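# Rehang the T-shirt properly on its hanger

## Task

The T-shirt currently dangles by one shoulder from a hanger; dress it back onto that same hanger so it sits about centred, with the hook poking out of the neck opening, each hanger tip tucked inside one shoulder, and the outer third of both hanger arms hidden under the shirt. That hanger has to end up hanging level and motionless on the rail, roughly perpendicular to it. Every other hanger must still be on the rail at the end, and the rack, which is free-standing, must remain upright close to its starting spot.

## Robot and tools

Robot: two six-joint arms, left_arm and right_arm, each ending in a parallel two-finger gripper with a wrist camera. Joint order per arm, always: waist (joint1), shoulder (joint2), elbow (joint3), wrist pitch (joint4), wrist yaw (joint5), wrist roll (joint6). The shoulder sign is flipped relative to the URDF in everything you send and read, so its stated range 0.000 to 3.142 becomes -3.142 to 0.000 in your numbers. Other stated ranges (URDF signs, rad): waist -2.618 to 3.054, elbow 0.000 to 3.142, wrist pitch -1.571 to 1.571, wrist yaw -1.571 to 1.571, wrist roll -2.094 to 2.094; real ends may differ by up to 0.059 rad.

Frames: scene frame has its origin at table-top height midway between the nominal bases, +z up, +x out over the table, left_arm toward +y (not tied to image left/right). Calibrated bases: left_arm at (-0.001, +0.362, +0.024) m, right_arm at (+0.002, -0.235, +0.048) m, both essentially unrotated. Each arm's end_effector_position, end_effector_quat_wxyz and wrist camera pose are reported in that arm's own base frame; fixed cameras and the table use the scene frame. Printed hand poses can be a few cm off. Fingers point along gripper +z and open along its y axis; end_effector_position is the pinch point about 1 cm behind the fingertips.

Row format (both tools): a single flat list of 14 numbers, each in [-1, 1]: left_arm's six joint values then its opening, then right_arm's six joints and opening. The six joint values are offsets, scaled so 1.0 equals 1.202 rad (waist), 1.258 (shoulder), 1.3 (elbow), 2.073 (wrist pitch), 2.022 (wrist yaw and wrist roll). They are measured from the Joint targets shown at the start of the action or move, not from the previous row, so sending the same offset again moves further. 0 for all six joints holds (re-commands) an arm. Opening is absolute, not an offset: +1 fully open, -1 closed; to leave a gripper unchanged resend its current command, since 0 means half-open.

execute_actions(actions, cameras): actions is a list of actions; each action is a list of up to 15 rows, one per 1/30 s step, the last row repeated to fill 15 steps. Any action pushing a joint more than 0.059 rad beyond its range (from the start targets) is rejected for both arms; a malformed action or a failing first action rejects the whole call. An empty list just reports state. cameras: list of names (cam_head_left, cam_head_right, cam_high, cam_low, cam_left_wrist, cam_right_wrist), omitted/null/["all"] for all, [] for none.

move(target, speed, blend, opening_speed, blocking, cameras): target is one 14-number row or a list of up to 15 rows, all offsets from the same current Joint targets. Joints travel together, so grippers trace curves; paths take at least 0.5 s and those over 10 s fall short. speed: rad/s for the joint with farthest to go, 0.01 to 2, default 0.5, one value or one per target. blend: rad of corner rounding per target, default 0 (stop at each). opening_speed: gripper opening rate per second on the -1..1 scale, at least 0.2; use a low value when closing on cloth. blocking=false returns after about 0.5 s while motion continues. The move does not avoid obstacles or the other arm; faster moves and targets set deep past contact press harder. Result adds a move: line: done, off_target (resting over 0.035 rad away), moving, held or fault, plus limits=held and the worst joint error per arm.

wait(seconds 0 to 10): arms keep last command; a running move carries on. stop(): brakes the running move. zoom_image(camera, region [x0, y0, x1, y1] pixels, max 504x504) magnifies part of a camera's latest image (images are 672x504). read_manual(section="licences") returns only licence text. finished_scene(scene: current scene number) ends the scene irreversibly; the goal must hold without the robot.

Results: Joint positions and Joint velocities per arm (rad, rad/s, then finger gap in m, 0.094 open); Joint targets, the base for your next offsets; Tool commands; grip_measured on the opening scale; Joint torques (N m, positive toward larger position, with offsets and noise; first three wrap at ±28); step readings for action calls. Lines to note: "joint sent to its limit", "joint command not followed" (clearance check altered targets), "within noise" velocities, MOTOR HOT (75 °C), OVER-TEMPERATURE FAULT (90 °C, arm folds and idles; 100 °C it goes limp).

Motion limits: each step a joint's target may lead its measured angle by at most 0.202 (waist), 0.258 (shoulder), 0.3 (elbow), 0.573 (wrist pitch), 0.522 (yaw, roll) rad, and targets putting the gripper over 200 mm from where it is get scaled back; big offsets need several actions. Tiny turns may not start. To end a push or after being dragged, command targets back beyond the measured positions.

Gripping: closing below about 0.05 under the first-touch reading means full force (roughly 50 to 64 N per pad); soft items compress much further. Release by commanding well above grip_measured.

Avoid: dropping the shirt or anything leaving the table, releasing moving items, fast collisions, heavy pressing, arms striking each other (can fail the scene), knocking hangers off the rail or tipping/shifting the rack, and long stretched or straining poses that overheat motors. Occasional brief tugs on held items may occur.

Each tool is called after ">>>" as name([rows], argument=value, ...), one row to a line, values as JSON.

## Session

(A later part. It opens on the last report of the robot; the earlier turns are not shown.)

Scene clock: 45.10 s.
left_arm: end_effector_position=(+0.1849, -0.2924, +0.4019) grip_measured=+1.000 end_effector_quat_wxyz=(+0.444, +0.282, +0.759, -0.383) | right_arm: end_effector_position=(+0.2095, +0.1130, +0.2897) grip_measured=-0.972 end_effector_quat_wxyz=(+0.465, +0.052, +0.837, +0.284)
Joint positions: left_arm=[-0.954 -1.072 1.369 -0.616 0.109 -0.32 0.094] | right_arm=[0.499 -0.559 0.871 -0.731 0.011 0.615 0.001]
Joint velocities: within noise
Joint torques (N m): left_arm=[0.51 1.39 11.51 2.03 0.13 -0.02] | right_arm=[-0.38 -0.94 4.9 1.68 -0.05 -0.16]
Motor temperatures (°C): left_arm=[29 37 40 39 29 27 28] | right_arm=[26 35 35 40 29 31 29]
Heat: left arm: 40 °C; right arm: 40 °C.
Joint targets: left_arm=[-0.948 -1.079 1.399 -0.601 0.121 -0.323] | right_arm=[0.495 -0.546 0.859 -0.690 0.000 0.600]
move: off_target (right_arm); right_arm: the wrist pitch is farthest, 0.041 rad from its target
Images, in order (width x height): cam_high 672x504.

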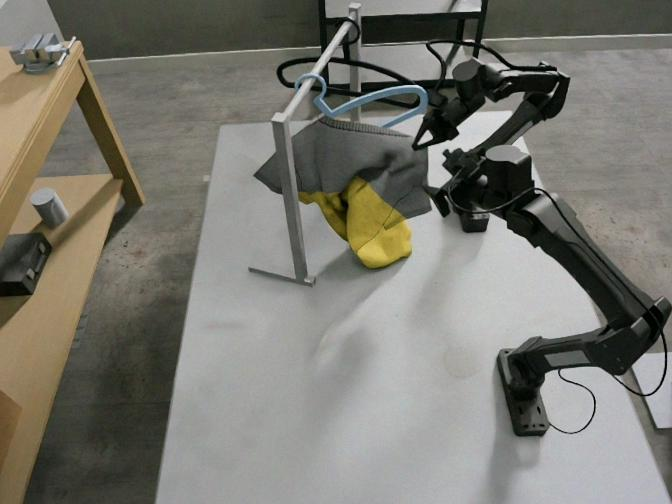

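>>> move(target=[0.1547,-0.5382,0.5262,0.0753,0.1528,-0.3769,1, 0.009,-0.2591,-0.3077,0.3869,0.2463,-0.0989,-1], speed=0.6, cameras=["cam_high", "cam_left_wrist", "cam_right_wrist", "cam_head_right", "cam_head_left"])

Scene clock: 47.50 s.
left_arm: end_effector_position=(+0.3174, -0.4037, +0.4746) grip_measured=+1.000 end_effector_quat_wxyz=(+0.255, +0.013, +0.757, -0.601) | right_arm: end_effector_position=(+0.3157, +0.0792, +0.2071) grip_measured=-0.972 end_effector_quat_wxyz=(+0.592, +0.104, +0.795, +0.075)
Joint positions: left_arm=[-0.766 -1.738 2.055 -0.478 0.416 -1.086 0.094] | right_arm=[0.499 -0.871 0.473 0.068 0.481 0.413 0.001]
Joint velocities: within noise
Joint torques (N m): left_arm=[0.25 6.74 11.23 2.19 0.16 0.04] | right_arm=[0.49 0.87 5.59 1.68 0.23 -0.12]
Motor temperatures (°C): left_arm=[29 37 40 40 29 27 28] | right_arm=[26 35 35 40 29 31 29]
Heat: left arm: 40 °C; right arm: 40 °C.
Joint targets: left_arm=[-0.762 -1.756 2.083 -0.444 0.430 -1.085] | right_arm=[0.506 -0.871 0.459 0.112 0.498 0.400]
move: off_target (right_arm); right_arm: the wrist pitch is farthest, 0.044 rad from its target
Images, in order (width x height): cam_head_left 672x504, cam_head_right 672x504, cam_high 672x504, cam_left_wrist 672x504, cam_right_wrist 672x504.

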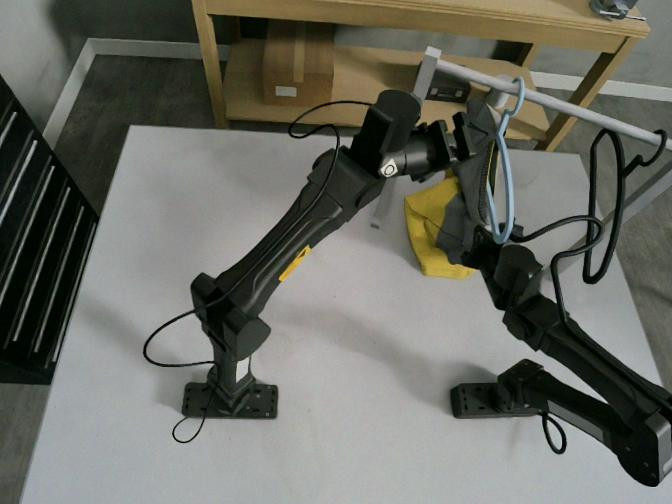

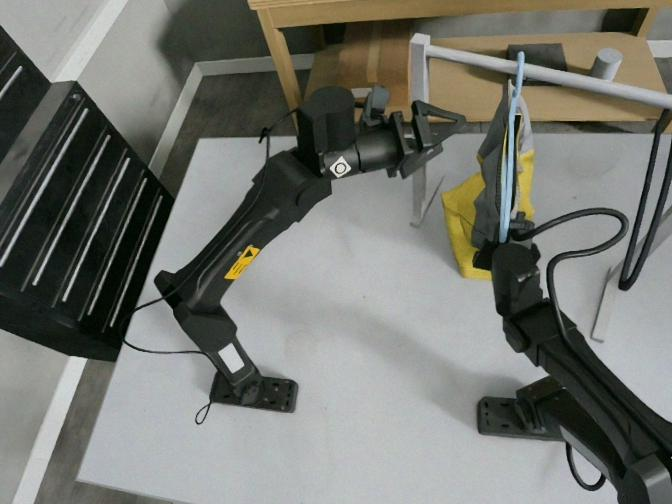

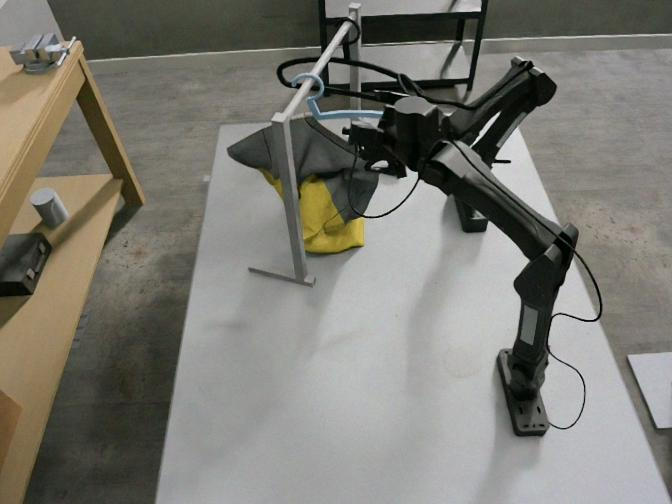

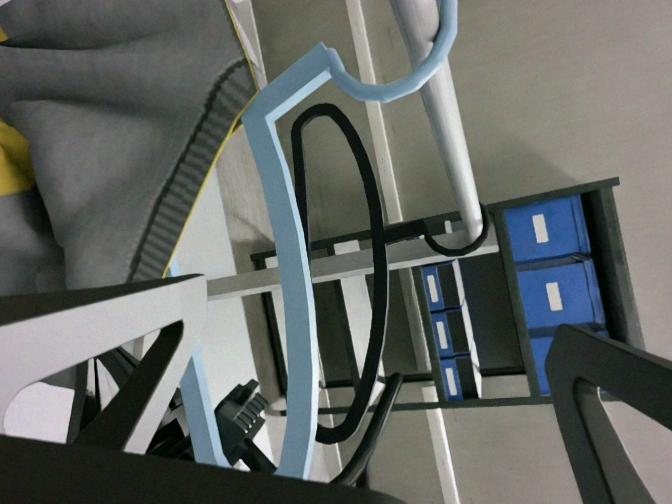

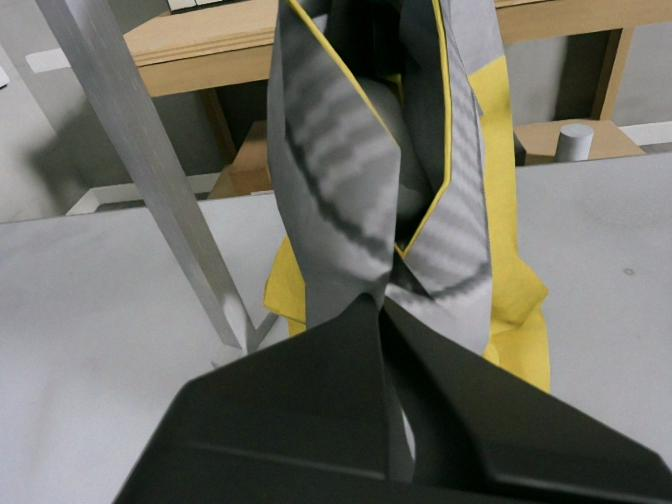

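>>> move(target=[-0.0666,-0.0707,-0.1308,0.1153,-0.047,0,0.25, 0,0,0,0,0,0,-1], speed=0.5, cameras=["cam_left_wrist", "cam_head_left", "cam_low"])

Scene clock: 50.47 s.
left_arm: end_effector_position=(+0.3316, -0.4580, +0.4230) grip_measured=+0.253 end_effector_quat_wxyz=(+0.263, +0.018, +0.753, -0.603) | right_arm: end_effector_position=(+0.3157, +0.0792, +0.2071) grip_measured=-0.972 end_effector_quat_wxyz=(+0.592, +0.104, +0.795, +0.075)
Joint positions: left_arm=[-0.841 -1.833 1.93 -0.24 0.34 -1.087 0.059] | right_arm=[0.499 -0.871 0.473 0.068 0.481 0.413 0.001]
Joint velocities: within noise
Joint torques (N m): left_arm=[-0.02 8.55 7.61 2.27 -0.06 0] | right_arm=[0.5 0.84 5.59 1.67 0.23 -0.12]
Motor temperatures (°C): left_arm=[29 37 40 41 29 27 28] | right_arm=[26 35 35 40 29 31 29]
Heat: left arm: 41 °C; right arm: 40 °C.
Joint targets: left_arm=[-0.843 -1.845 1.913 -0.205 0.335 -1.085] | right_arm=[0.506 -0.871 0.459 0.112 0.498 0.400]
move: off_target (right_arm); right_arm: the wrist pitch is farthest, 0.044 rad from its target
Images, in order (width x height): cam_head_left 672x504, cam_low 672x504, cam_left_wrist 672x504.

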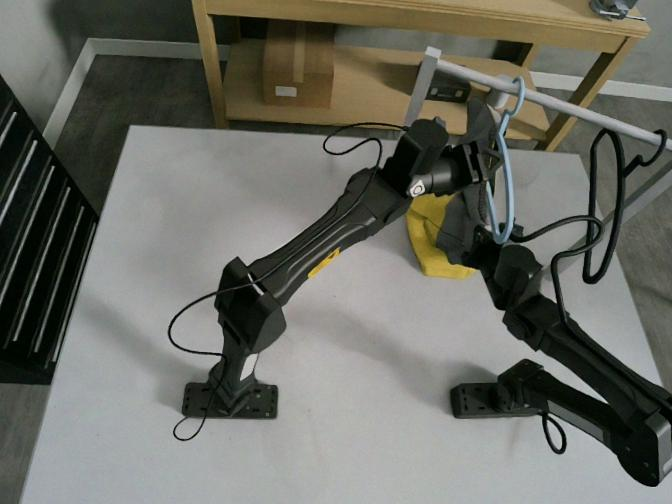

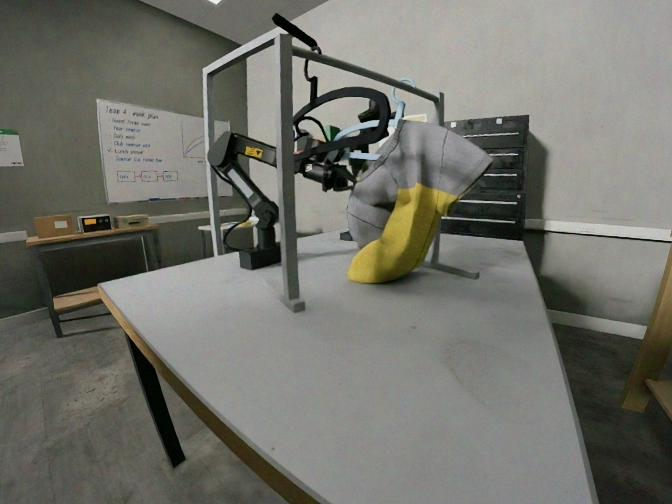

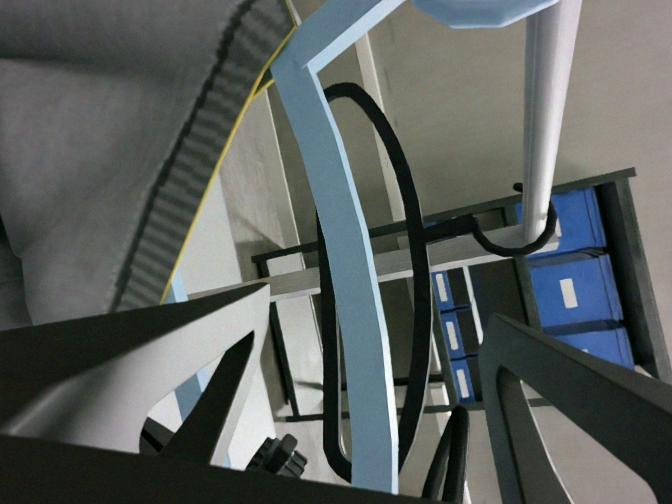

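>>> move([
  [-0.0383,-0.2202,0.3054,-0.0796,-0.0223,0,0.25, 0,0,0,0,0,0,-1],
  [-0.0383,-0.2202,0.3054,-0.0796,-0.0223,0,-1, 0,0,0,0,0,0,-1],
], speed=0.4, opening_speed=1.2, cameras=["cam_left_wrist", "cam_head_left", "cam_right_wrist", "cam_high"])

Scene clock: 53.80 s.
left_arm: end_effector_position=(+0.3540, -0.5128, +0.4034) grip_measured=-0.719 end_effector_quat_wxyz=(+0.252, +0.013, +0.768, -0.589) | right_arm: end_effector_position=(+0.3160, +0.0789, +0.2082) grip_measured=-0.972 end_effector_quat_wxyz=(+0.594, +0.106, +0.794, +0.075)
Joint positions: left_arm=[-0.886 -2.102 2.278 -0.365 0.293 -1.095 0.013] | right_arm=[0.499 -0.871 0.473 0.073 0.484 0.413 0.001]
Joint velocities: within noise
Joint torques (N m): left_arm=[-0.35 10.13 11.96 1.86 -0.01 0.09] | right_arm=[0.46 0.85 5.59 1.64 0.19 -0.12]
Motor temperatures (°C): left_arm=[29 38 40 41 29 27 28] | right_arm=[26 35 35 40 29 31 30]
Heat: left arm: 41 °C; right arm: 40 °C.
Joint targets: left_arm=[-0.889 -2.122 2.310 -0.370 0.290 -1.085] | right_arm=[0.506 -0.871 0.459 0.112 0.498 0.400]
move: off_target (right_arm); target 2's new numbers were sent with left_arm's wrist pitch 0.050 rad from that target; right_arm: the wrist pitch is farthest, 0.039 rad from its target
Images, in order (width x height): cam_head_left 672x504, cam_high 672x504, cam_left_wrist 672x504, cam_right_wrist 672x504.

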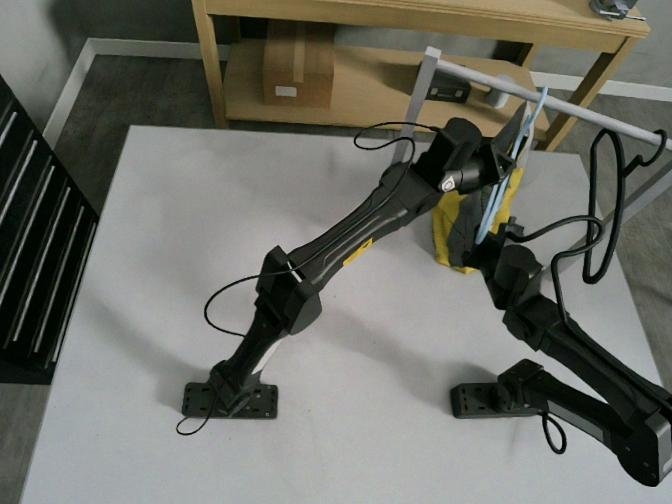

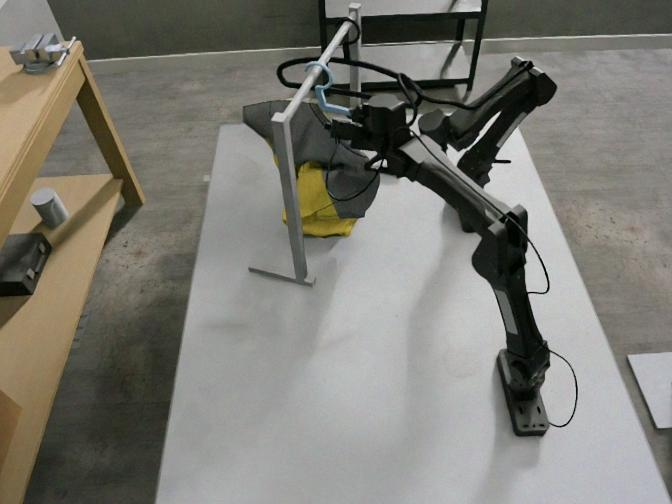

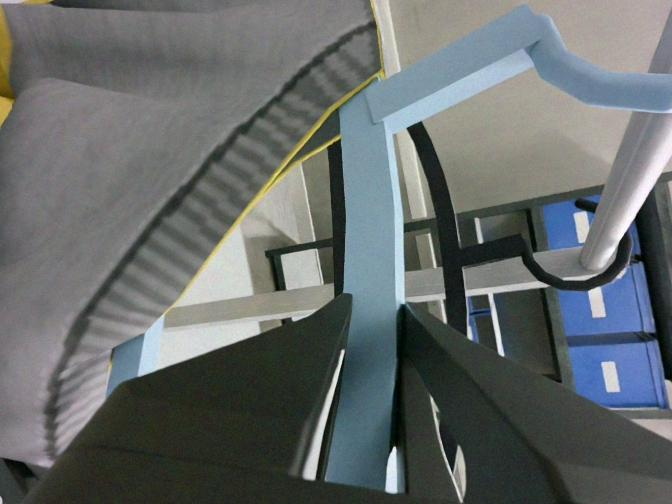

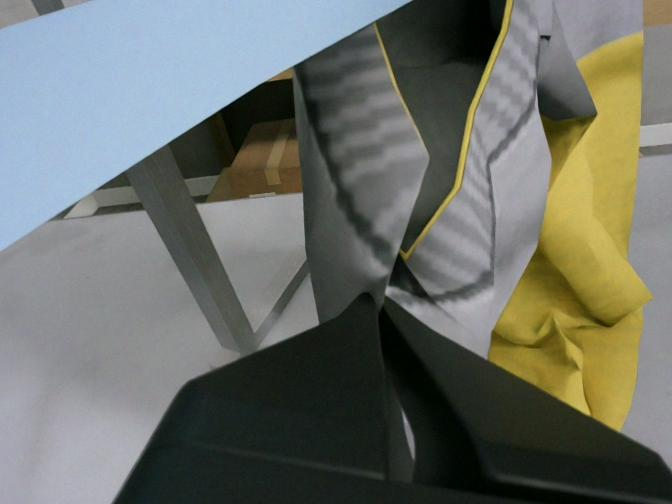

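>>> move([
  [0,0,0,0,0,0,-1, 0.0674,0.2909,0.27,-0.411,-0.2463,0.1484,-1],
  [0,0,0,0,0,0,-1, 0.2512,0.1387,0.5854,-0.5364,-0.2463,0.1978,-1],
], speed=0.5, blend=0.1, cameras=["cam_left_wrist", "cam_head_left", "cam_right_wrist", "cam_high"])

Scene clock: 60.10 s.
left_arm: end_effector_position=(+0.3411, -0.5192, +0.4038) grip_measured=-0.720 end_effector_quat_wxyz=(+0.227, +0.019, +0.768, -0.599) | right_arm: end_effector_position=(+0.1662, +0.1538, +0.3404) grip_measured=-0.972 end_effector_quat_wxyz=(+0.380, +0.020, +0.856, +0.351)
Joint positions: left_arm=[-0.898 -2.102 2.281 -0.371 0.33 -1.123 0.013] | right_arm=[0.789 -0.699 1.185 -0.97 0.059 0.799 0.001]
Joint velocities: within noise
Joint torques (N m): left_arm=[0.87 10.06 11.51 1.93 -0.35 0.36] | right_arm=[1.42 -1.84 7.71 1.02 -0.53 0]
Motor temperatures (°C): left_arm=[29 39 41 41 29 27 28] | right_arm=[26 35 35 40 29 31 30]
Heat: left arm: 41 °C; right arm: 40 °C.
Joint targets: left_arm=[-0.889 -2.122 2.310 -0.370 0.290 -1.085] | right_arm=[0.807 -0.697 1.220 -1.000 0.000 0.800]
move: off_target (left_arm, right_arm); left_arm: the wrist yaw is farthest, 0.040 rad from its target; right_arm: the wrist yaw is farthest, 0.059 rad from its target
Images, in order (width x height): cam_head_left 672x504, cam_high 672x504, cam_left_wrist 672x504, cam_right_wrist 672x504.

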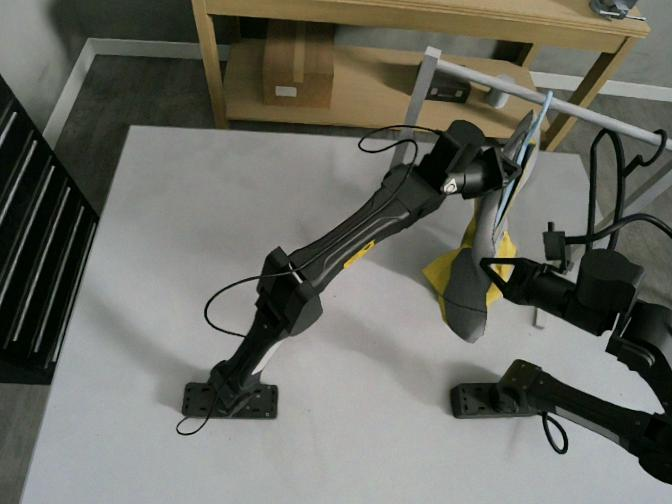

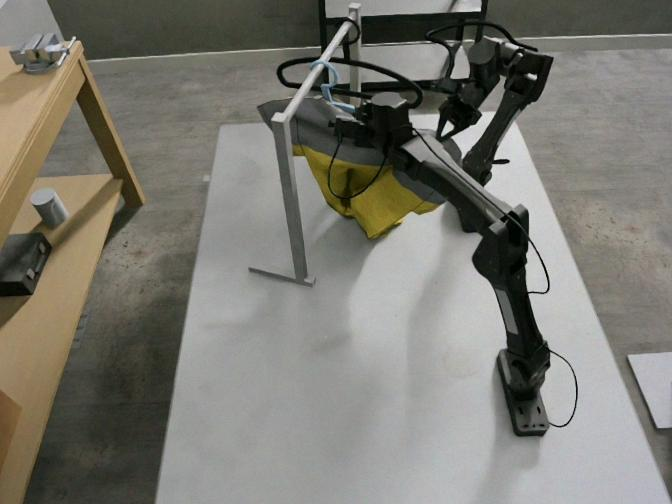

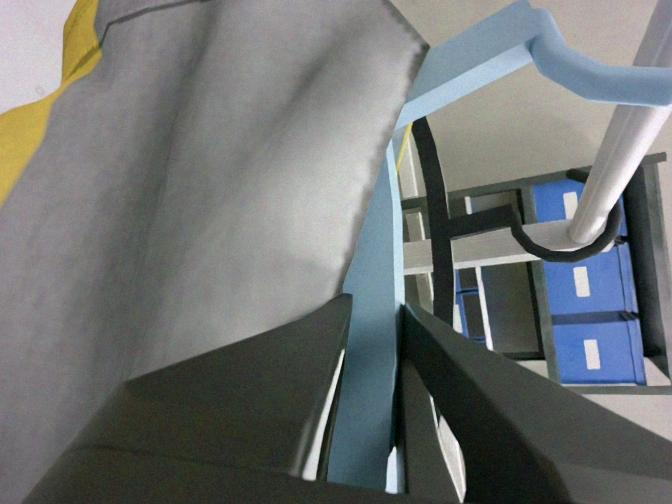

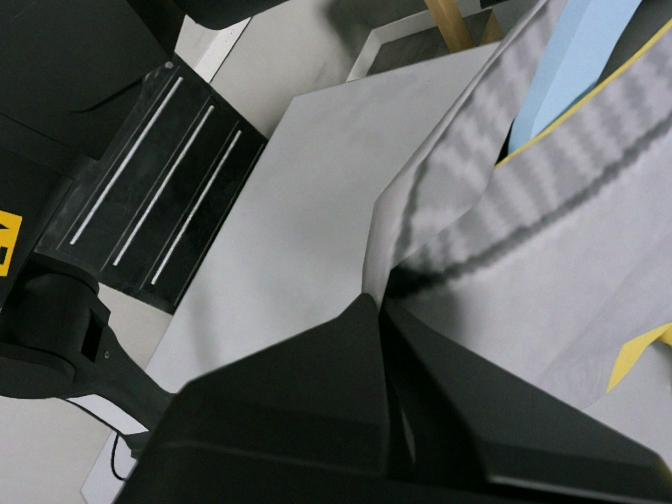

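>>> move([
  [0,0,0,0,0,0,-1, -0.0541,-0.2091,0.3077,-0.0917,0,0.0495,-1],
  [0,0,0,0,0,0,-1, -0.1173,-0.2981,0.4654,-0.1375,0,0.0742,-1],
], speed=0.4, blend=0.05, cameras=["cam_left_wrist", "cam_head_left", "cam_right_wrist", "cam_high", "cam_head_right"])

Scene clock: 63.13 s.
left_arm: end_effector_position=(+0.3411, -0.5192, +0.4038) grip_measured=-0.721 end_effector_quat_wxyz=(+0.228, +0.021, +0.768, -0.598) | right_arm: end_effector_position=(+0.2010, +0.1496, +0.4184) grip_measured=-0.972 end_effector_quat_wxyz=(+0.341, +0.134, +0.870, +0.329)
Joint positions: left_arm=[-0.898 -2.102 2.281 -0.371 0.33 -1.117 0.013] | right_arm=[0.667 -1.078 1.78 -1.286 0.044 0.95 0.001]
Joint velocities: within noise
Joint torques (N m): left_arm=[0.84 10.06 11.56 1.93 -0.4 0.28] | right_arm=[-0.08 0.38 7.64 1.27 -0.38 -0.01]
Motor temperatures (°C): left_arm=[29 39 41 41 29 27 29] | right_arm=[26 35 35 40 29 31 30]
Heat: left arm: 41 °C; right arm: 40 °C.
Joint targets: left_arm=[-0.889 -2.122 2.310 -0.370 0.290 -1.085] | right_arm=[0.666 -1.072 1.825 -1.285 0.000 0.950]
move: off_target (left_arm, right_arm); left_arm: the wrist yaw is farthest, 0.040 rad from its target; right_arm: the elbow is farthest, 0.045 rad from its target
Images, in order (width x height): cam_head_left 672x504, cam_head_right 672x504, cam_high 672x504, cam_left_wrist 672x504, cam_right_wrist 672x504.

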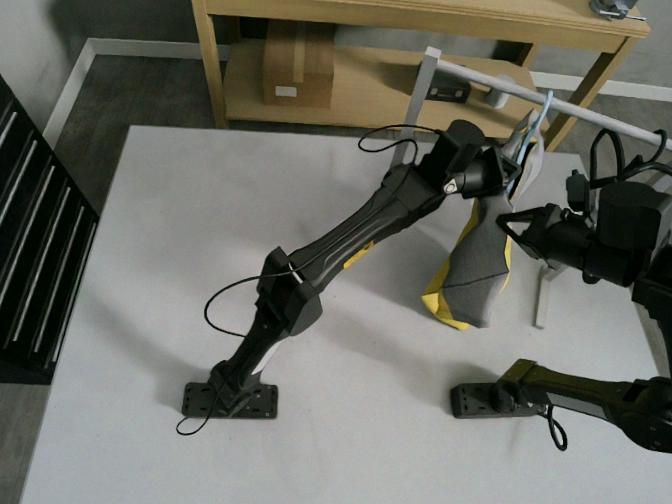

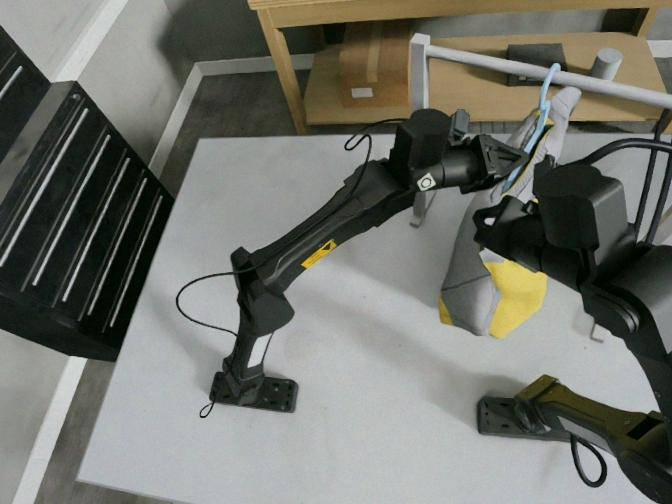

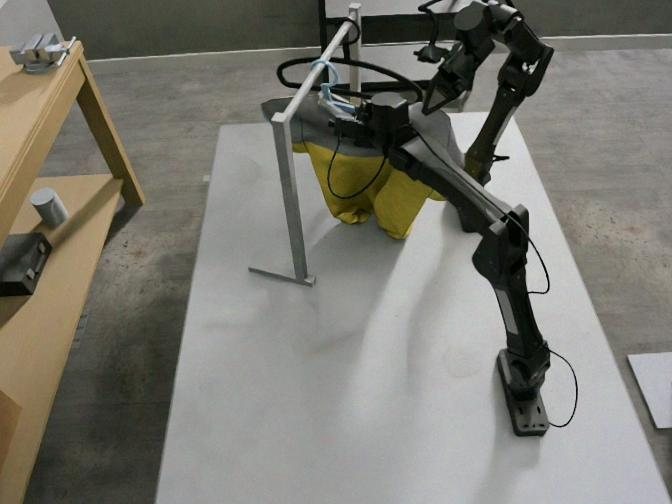

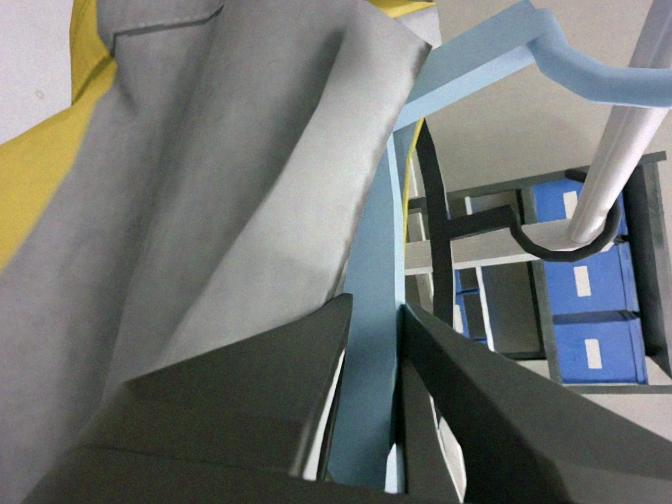

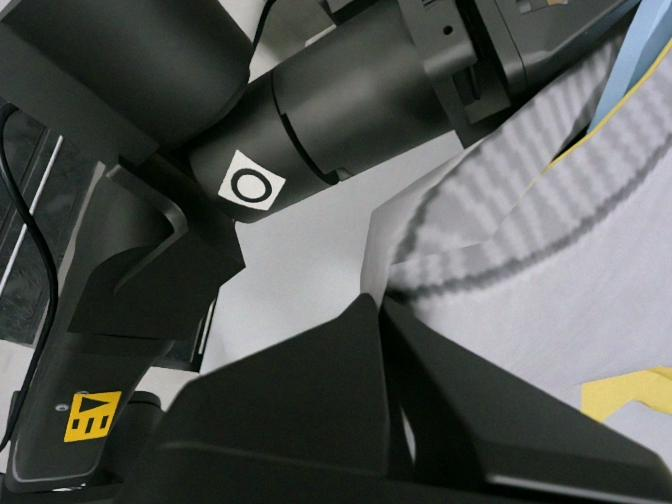

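>>> move([
  [0,0,0,0,0,0,-1, -0.1381,-0.0342,-0.0769,0.0458,0,-0.0544,-1],
  [0,0,0,0,0,0,0.1, -0.1381,-0.0342,-0.0769,0.0458,0,-0.0544,-1],
], speed=0.35, opening_speed=1.5, cameras=["cam_left_wrist", "cam_head_left", "cam_right_wrist", "cam_high", "cam_head_right"])

Scene clock: 66.60 s.
left_arm: end_effector_position=(+0.3486, -0.5156, +0.4045) grip_measured=+0.097 end_effector_quat_wxyz=(+0.246, +0.014, +0.768, -0.591) | right_arm: end_effector_position=(+0.2377, +0.1301, +0.3991) grip_measured=-0.972 end_effector_quat_wxyz=(+0.354, +0.158, +0.878, +0.280)
Joint positions: left_arm=[-0.895 -2.102 2.284 -0.371 0.294 -1.103 0.052] | right_arm=[0.505 -1.119 1.732 -1.246 0.011 0.856 0.001]
Joint velocities: within noise
Joint torques (N m): left_arm=[0.65 10.1 11.38 1.96 -0.07 0.17] | right_arm=[-0.35 1.03 4.12 1.71 -0.06 -0.16]
Motor temperatures (°C): left_arm=[29 40 41 42 29 27 29] | right_arm=[26 34 35 41 29 31 30]
Heat: left arm: 42 °C; right arm: 41 °C.
Joint targets: left_arm=[-0.889 -2.122 2.310 -0.370 0.290 -1.085] | right_arm=[0.500 -1.115 1.725 -1.190 0.000 0.840]
move: off_target (right_arm); right_arm: the wrist pitch is farthest, 0.056 rad from its target
Images, in order (width x height): cam_head_left 672x504, cam_head_right 672x504, cam_high 672x504, cam_left_wrist 672x504, cam_right_wrist 672x504.

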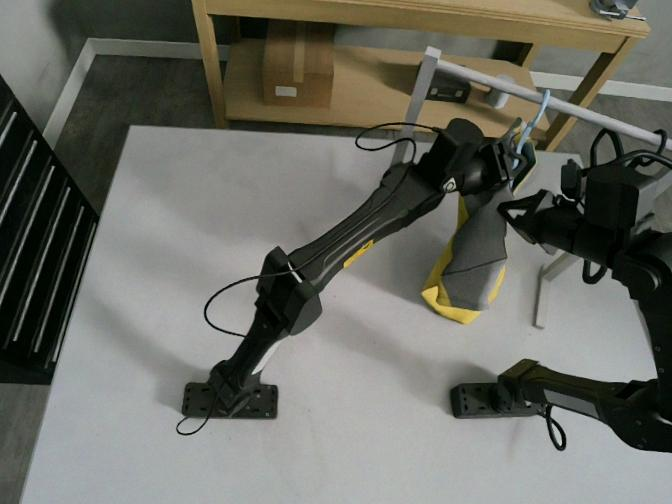

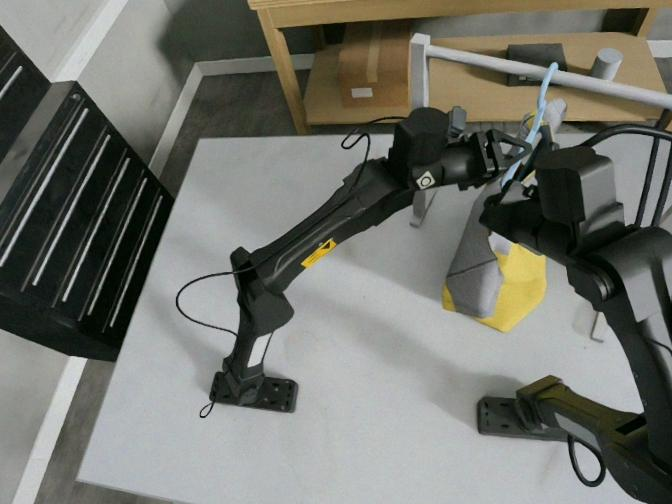

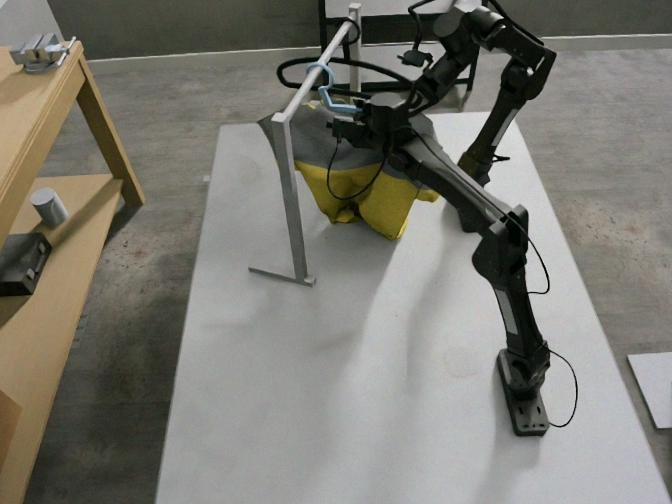

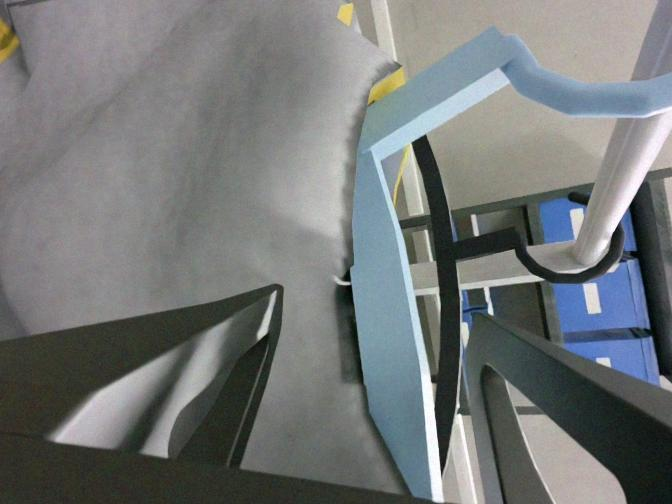

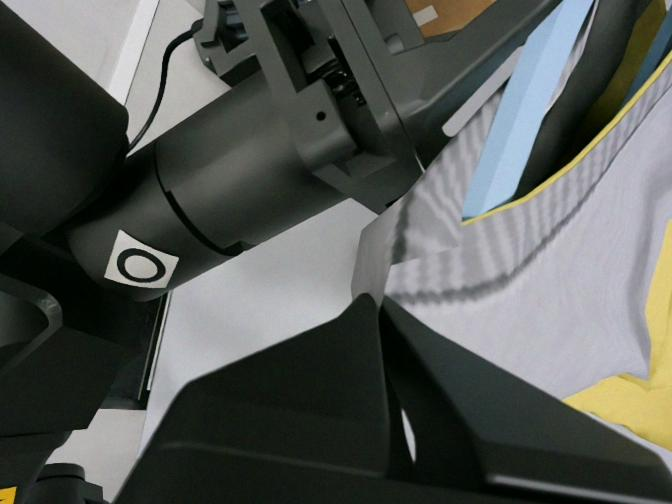

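>>> move([
  [0.0383,0.2202,-0.3054,0.0796,0.0223,0,0.1, 0,0,0,0,0,0,-1],
  [0.1057,0.2909,-0.1746,-0.0357,0.0692,0,0.1, -0.1181,-0.0477,-0.0192,0.0434,0,-0.0495,-1],
], speed=0.4, blend=0.08, cameras=["cam_left_wrist", "cam_head_left", "cam_right_wrist", "cam_high", "cam_low"])

Scene clock: 70.30 s.
left_arm: end_effector_position=(+0.3275, -0.4123, +0.4815) grip_measured=+0.097 end_effector_quat_wxyz=(+0.267, +0.015, +0.739, -0.618) | right_arm: end_effector_position=(+0.2807, +0.1083, +0.3942) grip_measured=-0.972 end_effector_quat_wxyz=(+0.387, +0.172, +0.872, +0.244)
Joint positions: left_arm=[-0.764 -1.77 2.062 -0.395 0.417 -1.101 0.052] | right_arm=[0.363 -1.175 1.71 -1.154 -0.002 0.755 0.001]
Joint velocities: within noise
Joint torques (N m): left_arm=[0.2 9.78 10.61 1.36 0.07 0.11] | right_arm=[-0.42 1.58 4.26 1.71 -0.02 -0.15]
Motor temperatures (°C): left_arm=[29 40 41 42 29 27 28] | right_arm=[26 34 34 41 29 31 30]
Heat: left arm: 42 °C; right arm: 41 °C.
Joint targets: left_arm=[-0.761 -1.756 2.083 -0.444 0.430 -1.085] | right_arm=[0.359 -1.175 1.700 -1.101 0.000 0.740]
move: off_target (left_arm, right_arm); left_arm: the wrist pitch is farthest, 0.049 rad from its target; right_arm: the wrist pitch is farthest, 0.054 rad from its target
Images, in order (width x height): cam_head_left 672x504, cam_high 672x504, cam_low 672x504, cam_left_wrist 672x504, cam_right_wrist 672x504.

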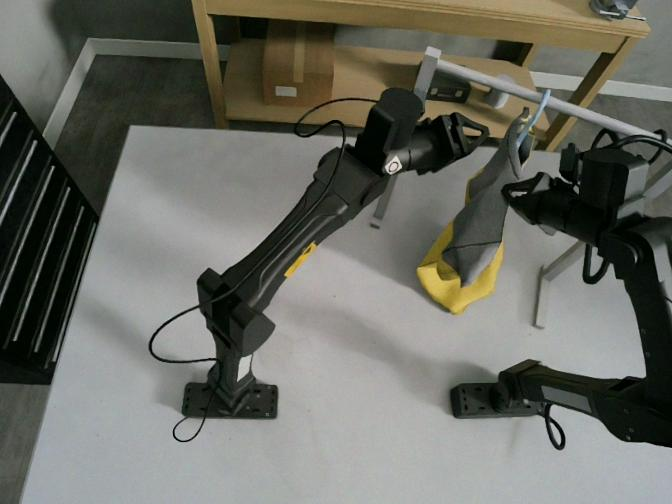

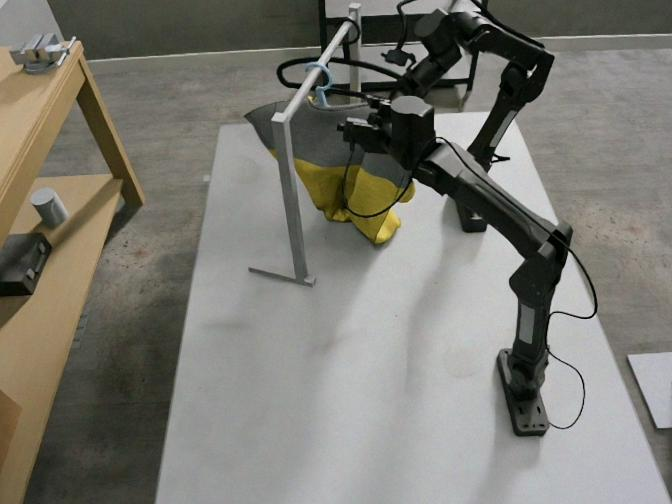

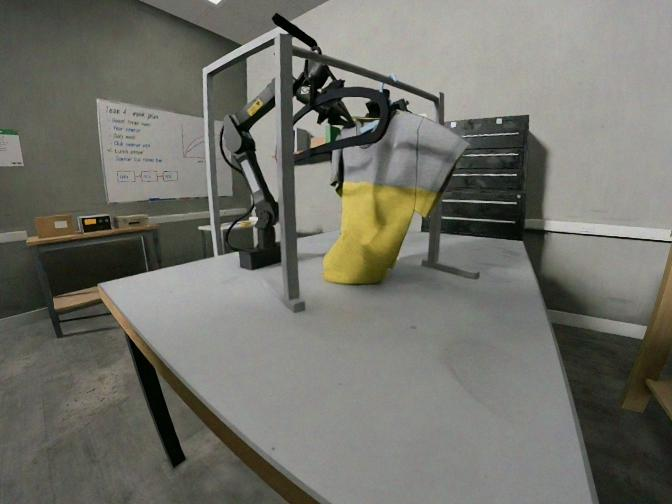

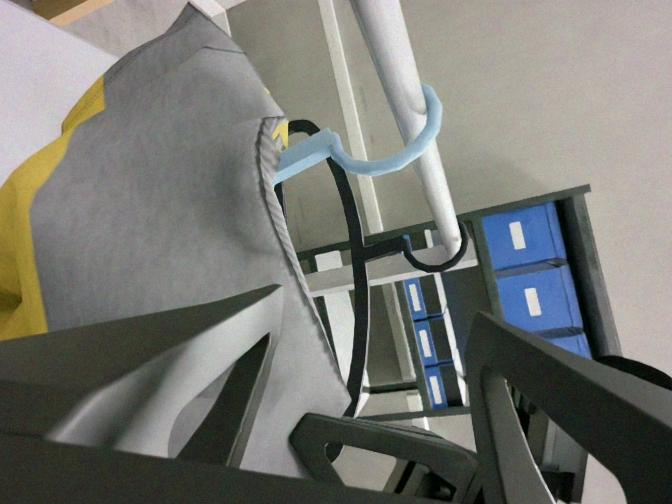

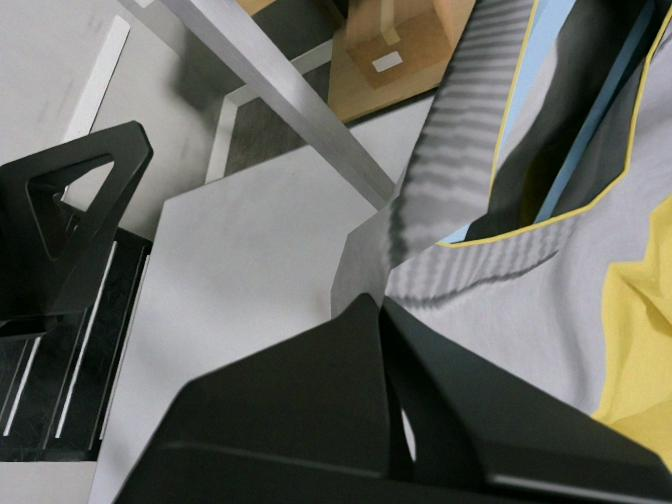

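>>> execute_actions(actions=[])

Scene clock: 71.63 s.
left_arm: end_effector_position=(+0.3274, -0.4122, +0.4811) grip_measured=+0.097 end_effector_quat_wxyz=(+0.267, +0.015, +0.740, -0.617) | right_arm: end_effector_position=(+0.2807, +0.1083, +0.3942) grip_measured=-0.972 end_effector_quat_wxyz=(+0.387, +0.172, +0.872, +0.244)
Joint positions: left_arm=[-0.764 -1.77 2.062 -0.397 0.417 -1.101 0.052] | right_arm=[0.363 -1.175 1.71 -1.154 -0.002 0.755 0.001]
Joint velocities: within noise
Joint torques (N m): left_arm=[0.36 9.5 10.37 1.46 0.15 0.16] | right_arm=[-0.4 1.57 4.27 1.7 -0.02 -0.15]
Motor temperatures (°C): left_arm=[29 41 41 42 29 27 28] | right_arm=[26 34 34 42 29 31 30]
Heat: left arm: 42 °C; right arm: 42 °C.
Joint targets: left_arm=[-0.761 -1.756 2.083 -0.444 0.430 -1.085] | right_arm=[0.359 -1.175 1.700 -1.101 0.000 0.740]
Tool commands: left_gripper/opening=+0.1 right_gripper/opening=-1.0

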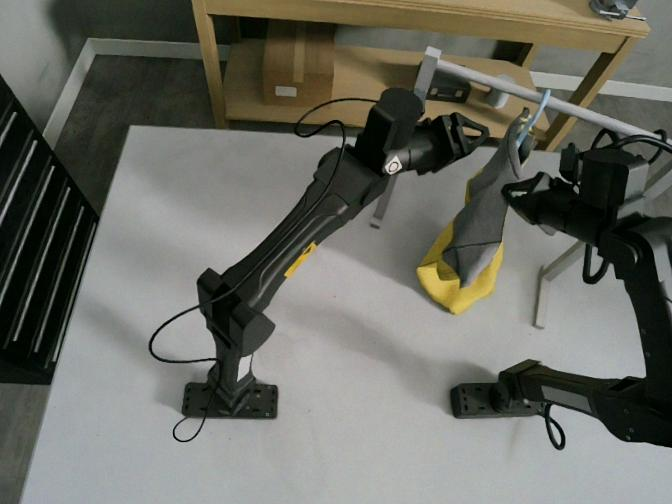

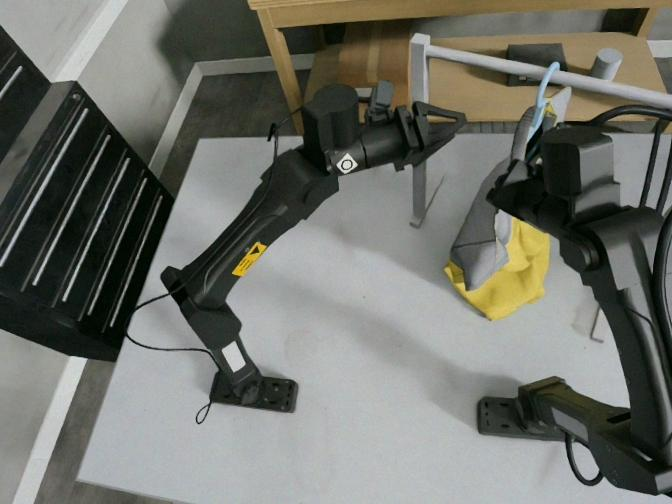

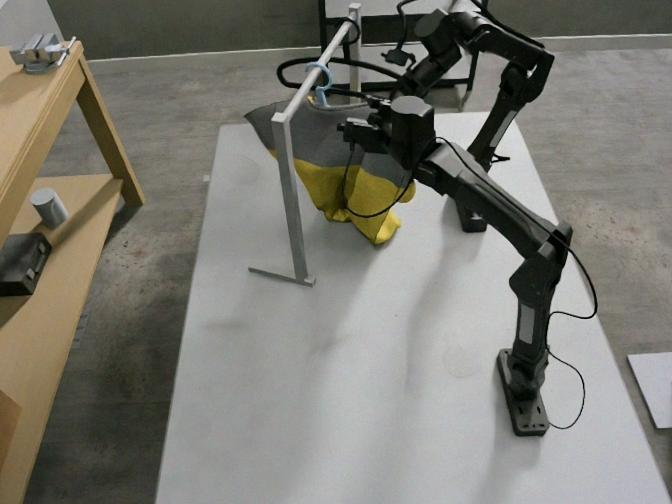

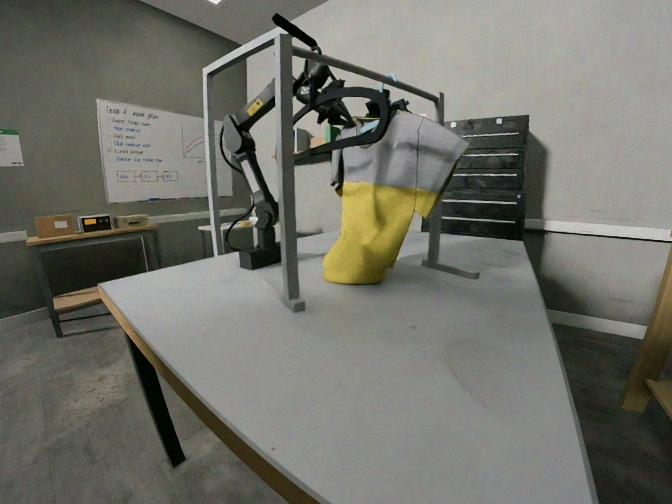

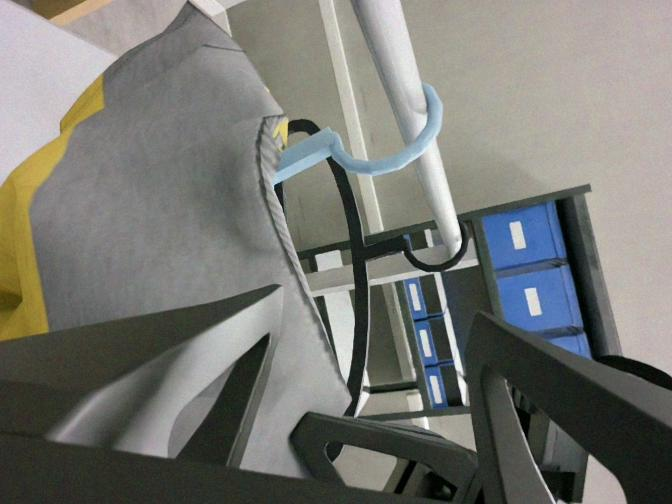

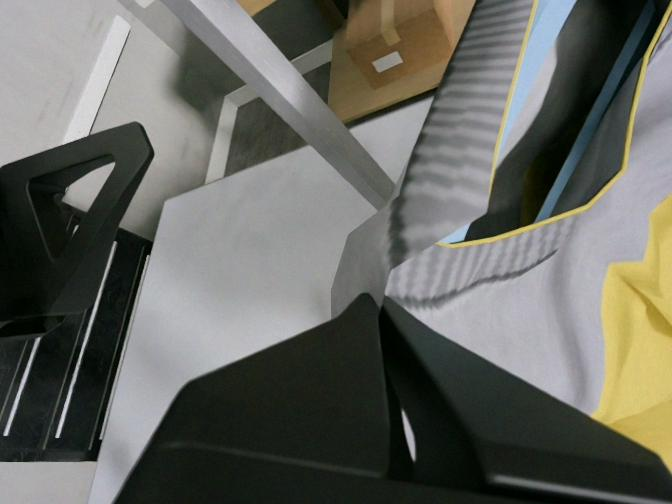

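>>> move(target=[0,0,0,0,0,0,0.1,-0.0696,0,-0.115,0.0777,0,0,-1], speed=0.4, cameras=["cam_left_wrist","cam_right_wrist","cam_low","cam_high"])

Scene clock: 74.50 s.
left_arm: end_effector_position=(+0.3274, -0.4122, +0.4811) grip_measured=+0.097 end_effector_quat_wxyz=(+0.267, +0.015, +0.740, -0.617) | right_arm: end_effector_position=(+0.3138, +0.0921, +0.3682) grip_measured=-0.972 end_effector_quat_wxyz=(+0.402, +0.207, +0.861, +0.231)
Joint positions: left_arm=[-0.764 -1.77 2.062 -0.397 0.417 -1.101 0.052] | right_arm=[0.28 -1.175 1.561 -0.992 -0.004 0.755 0.001]
Joint velocities: within noise
Joint torques (N m): left_arm=[0.21 9.43 10.48 1.43 0.16 0.15] | right_arm=[-0.43 2.18 4.77 1.7 -0.01 -0.15]
Motor temperatures (°C): left_arm=[29 41 40 42 29 27 28] | right_arm=[26 34 34 42 29 31 30]
Heat: left arm: 42 °C; right arm: 42 °C.
Joint targets: left_arm=[-0.761 -1.756 2.083 -0.444 0.430 -1.085] | right_arm=[0.275 -1.175 1.551 -0.939 0.000 0.740]
move: off_target (left_arm, right_arm); left_arm: the wrist pitch is farthest, 0.047 rad from its target; right_arm: the wrist pitch is farthest, 0.052 rad from its target
Images, in order (width x height): cam_high 672x504, cam_low 672x504, cam_left_wrist 672x504, cam_right_wrist 672x504.

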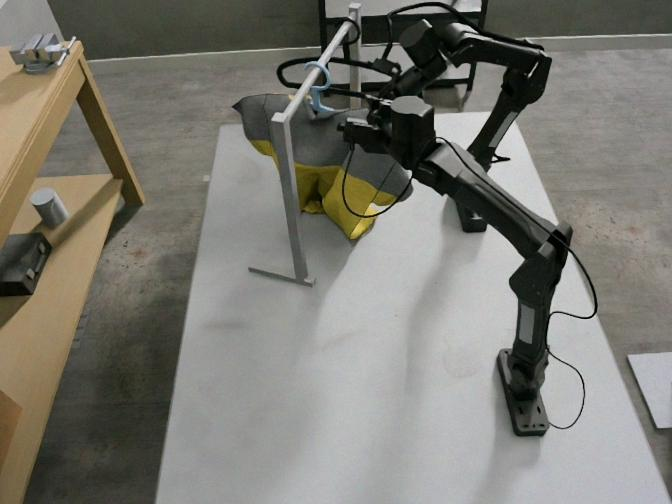

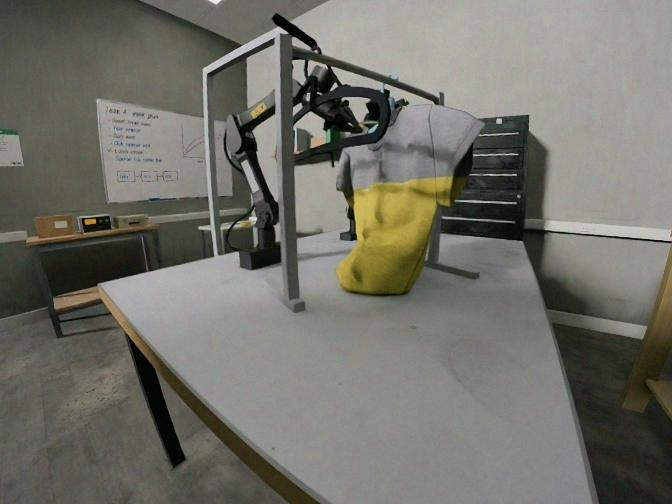

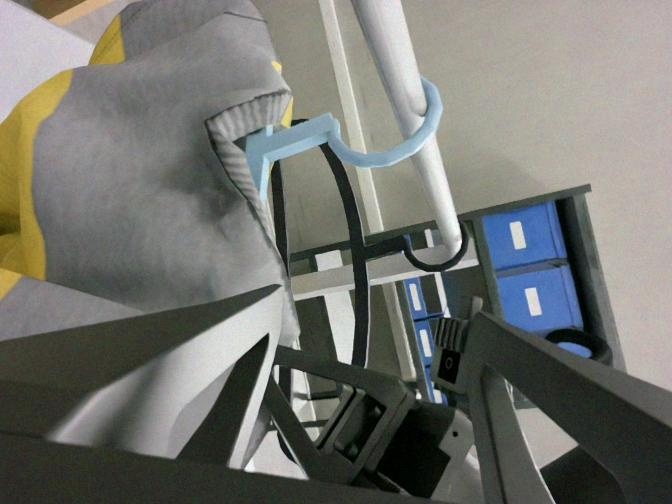

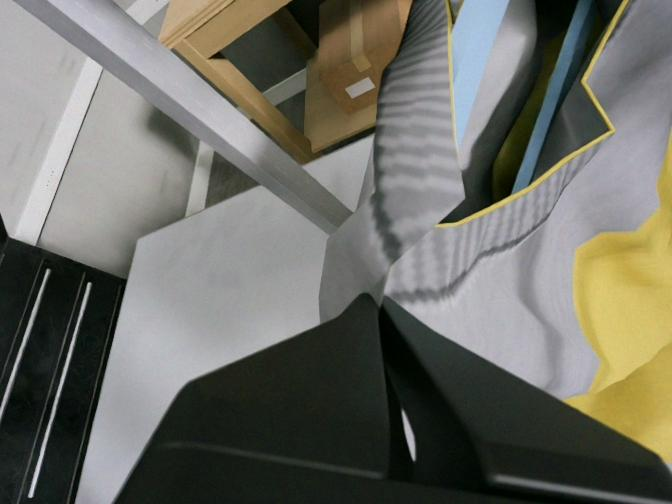

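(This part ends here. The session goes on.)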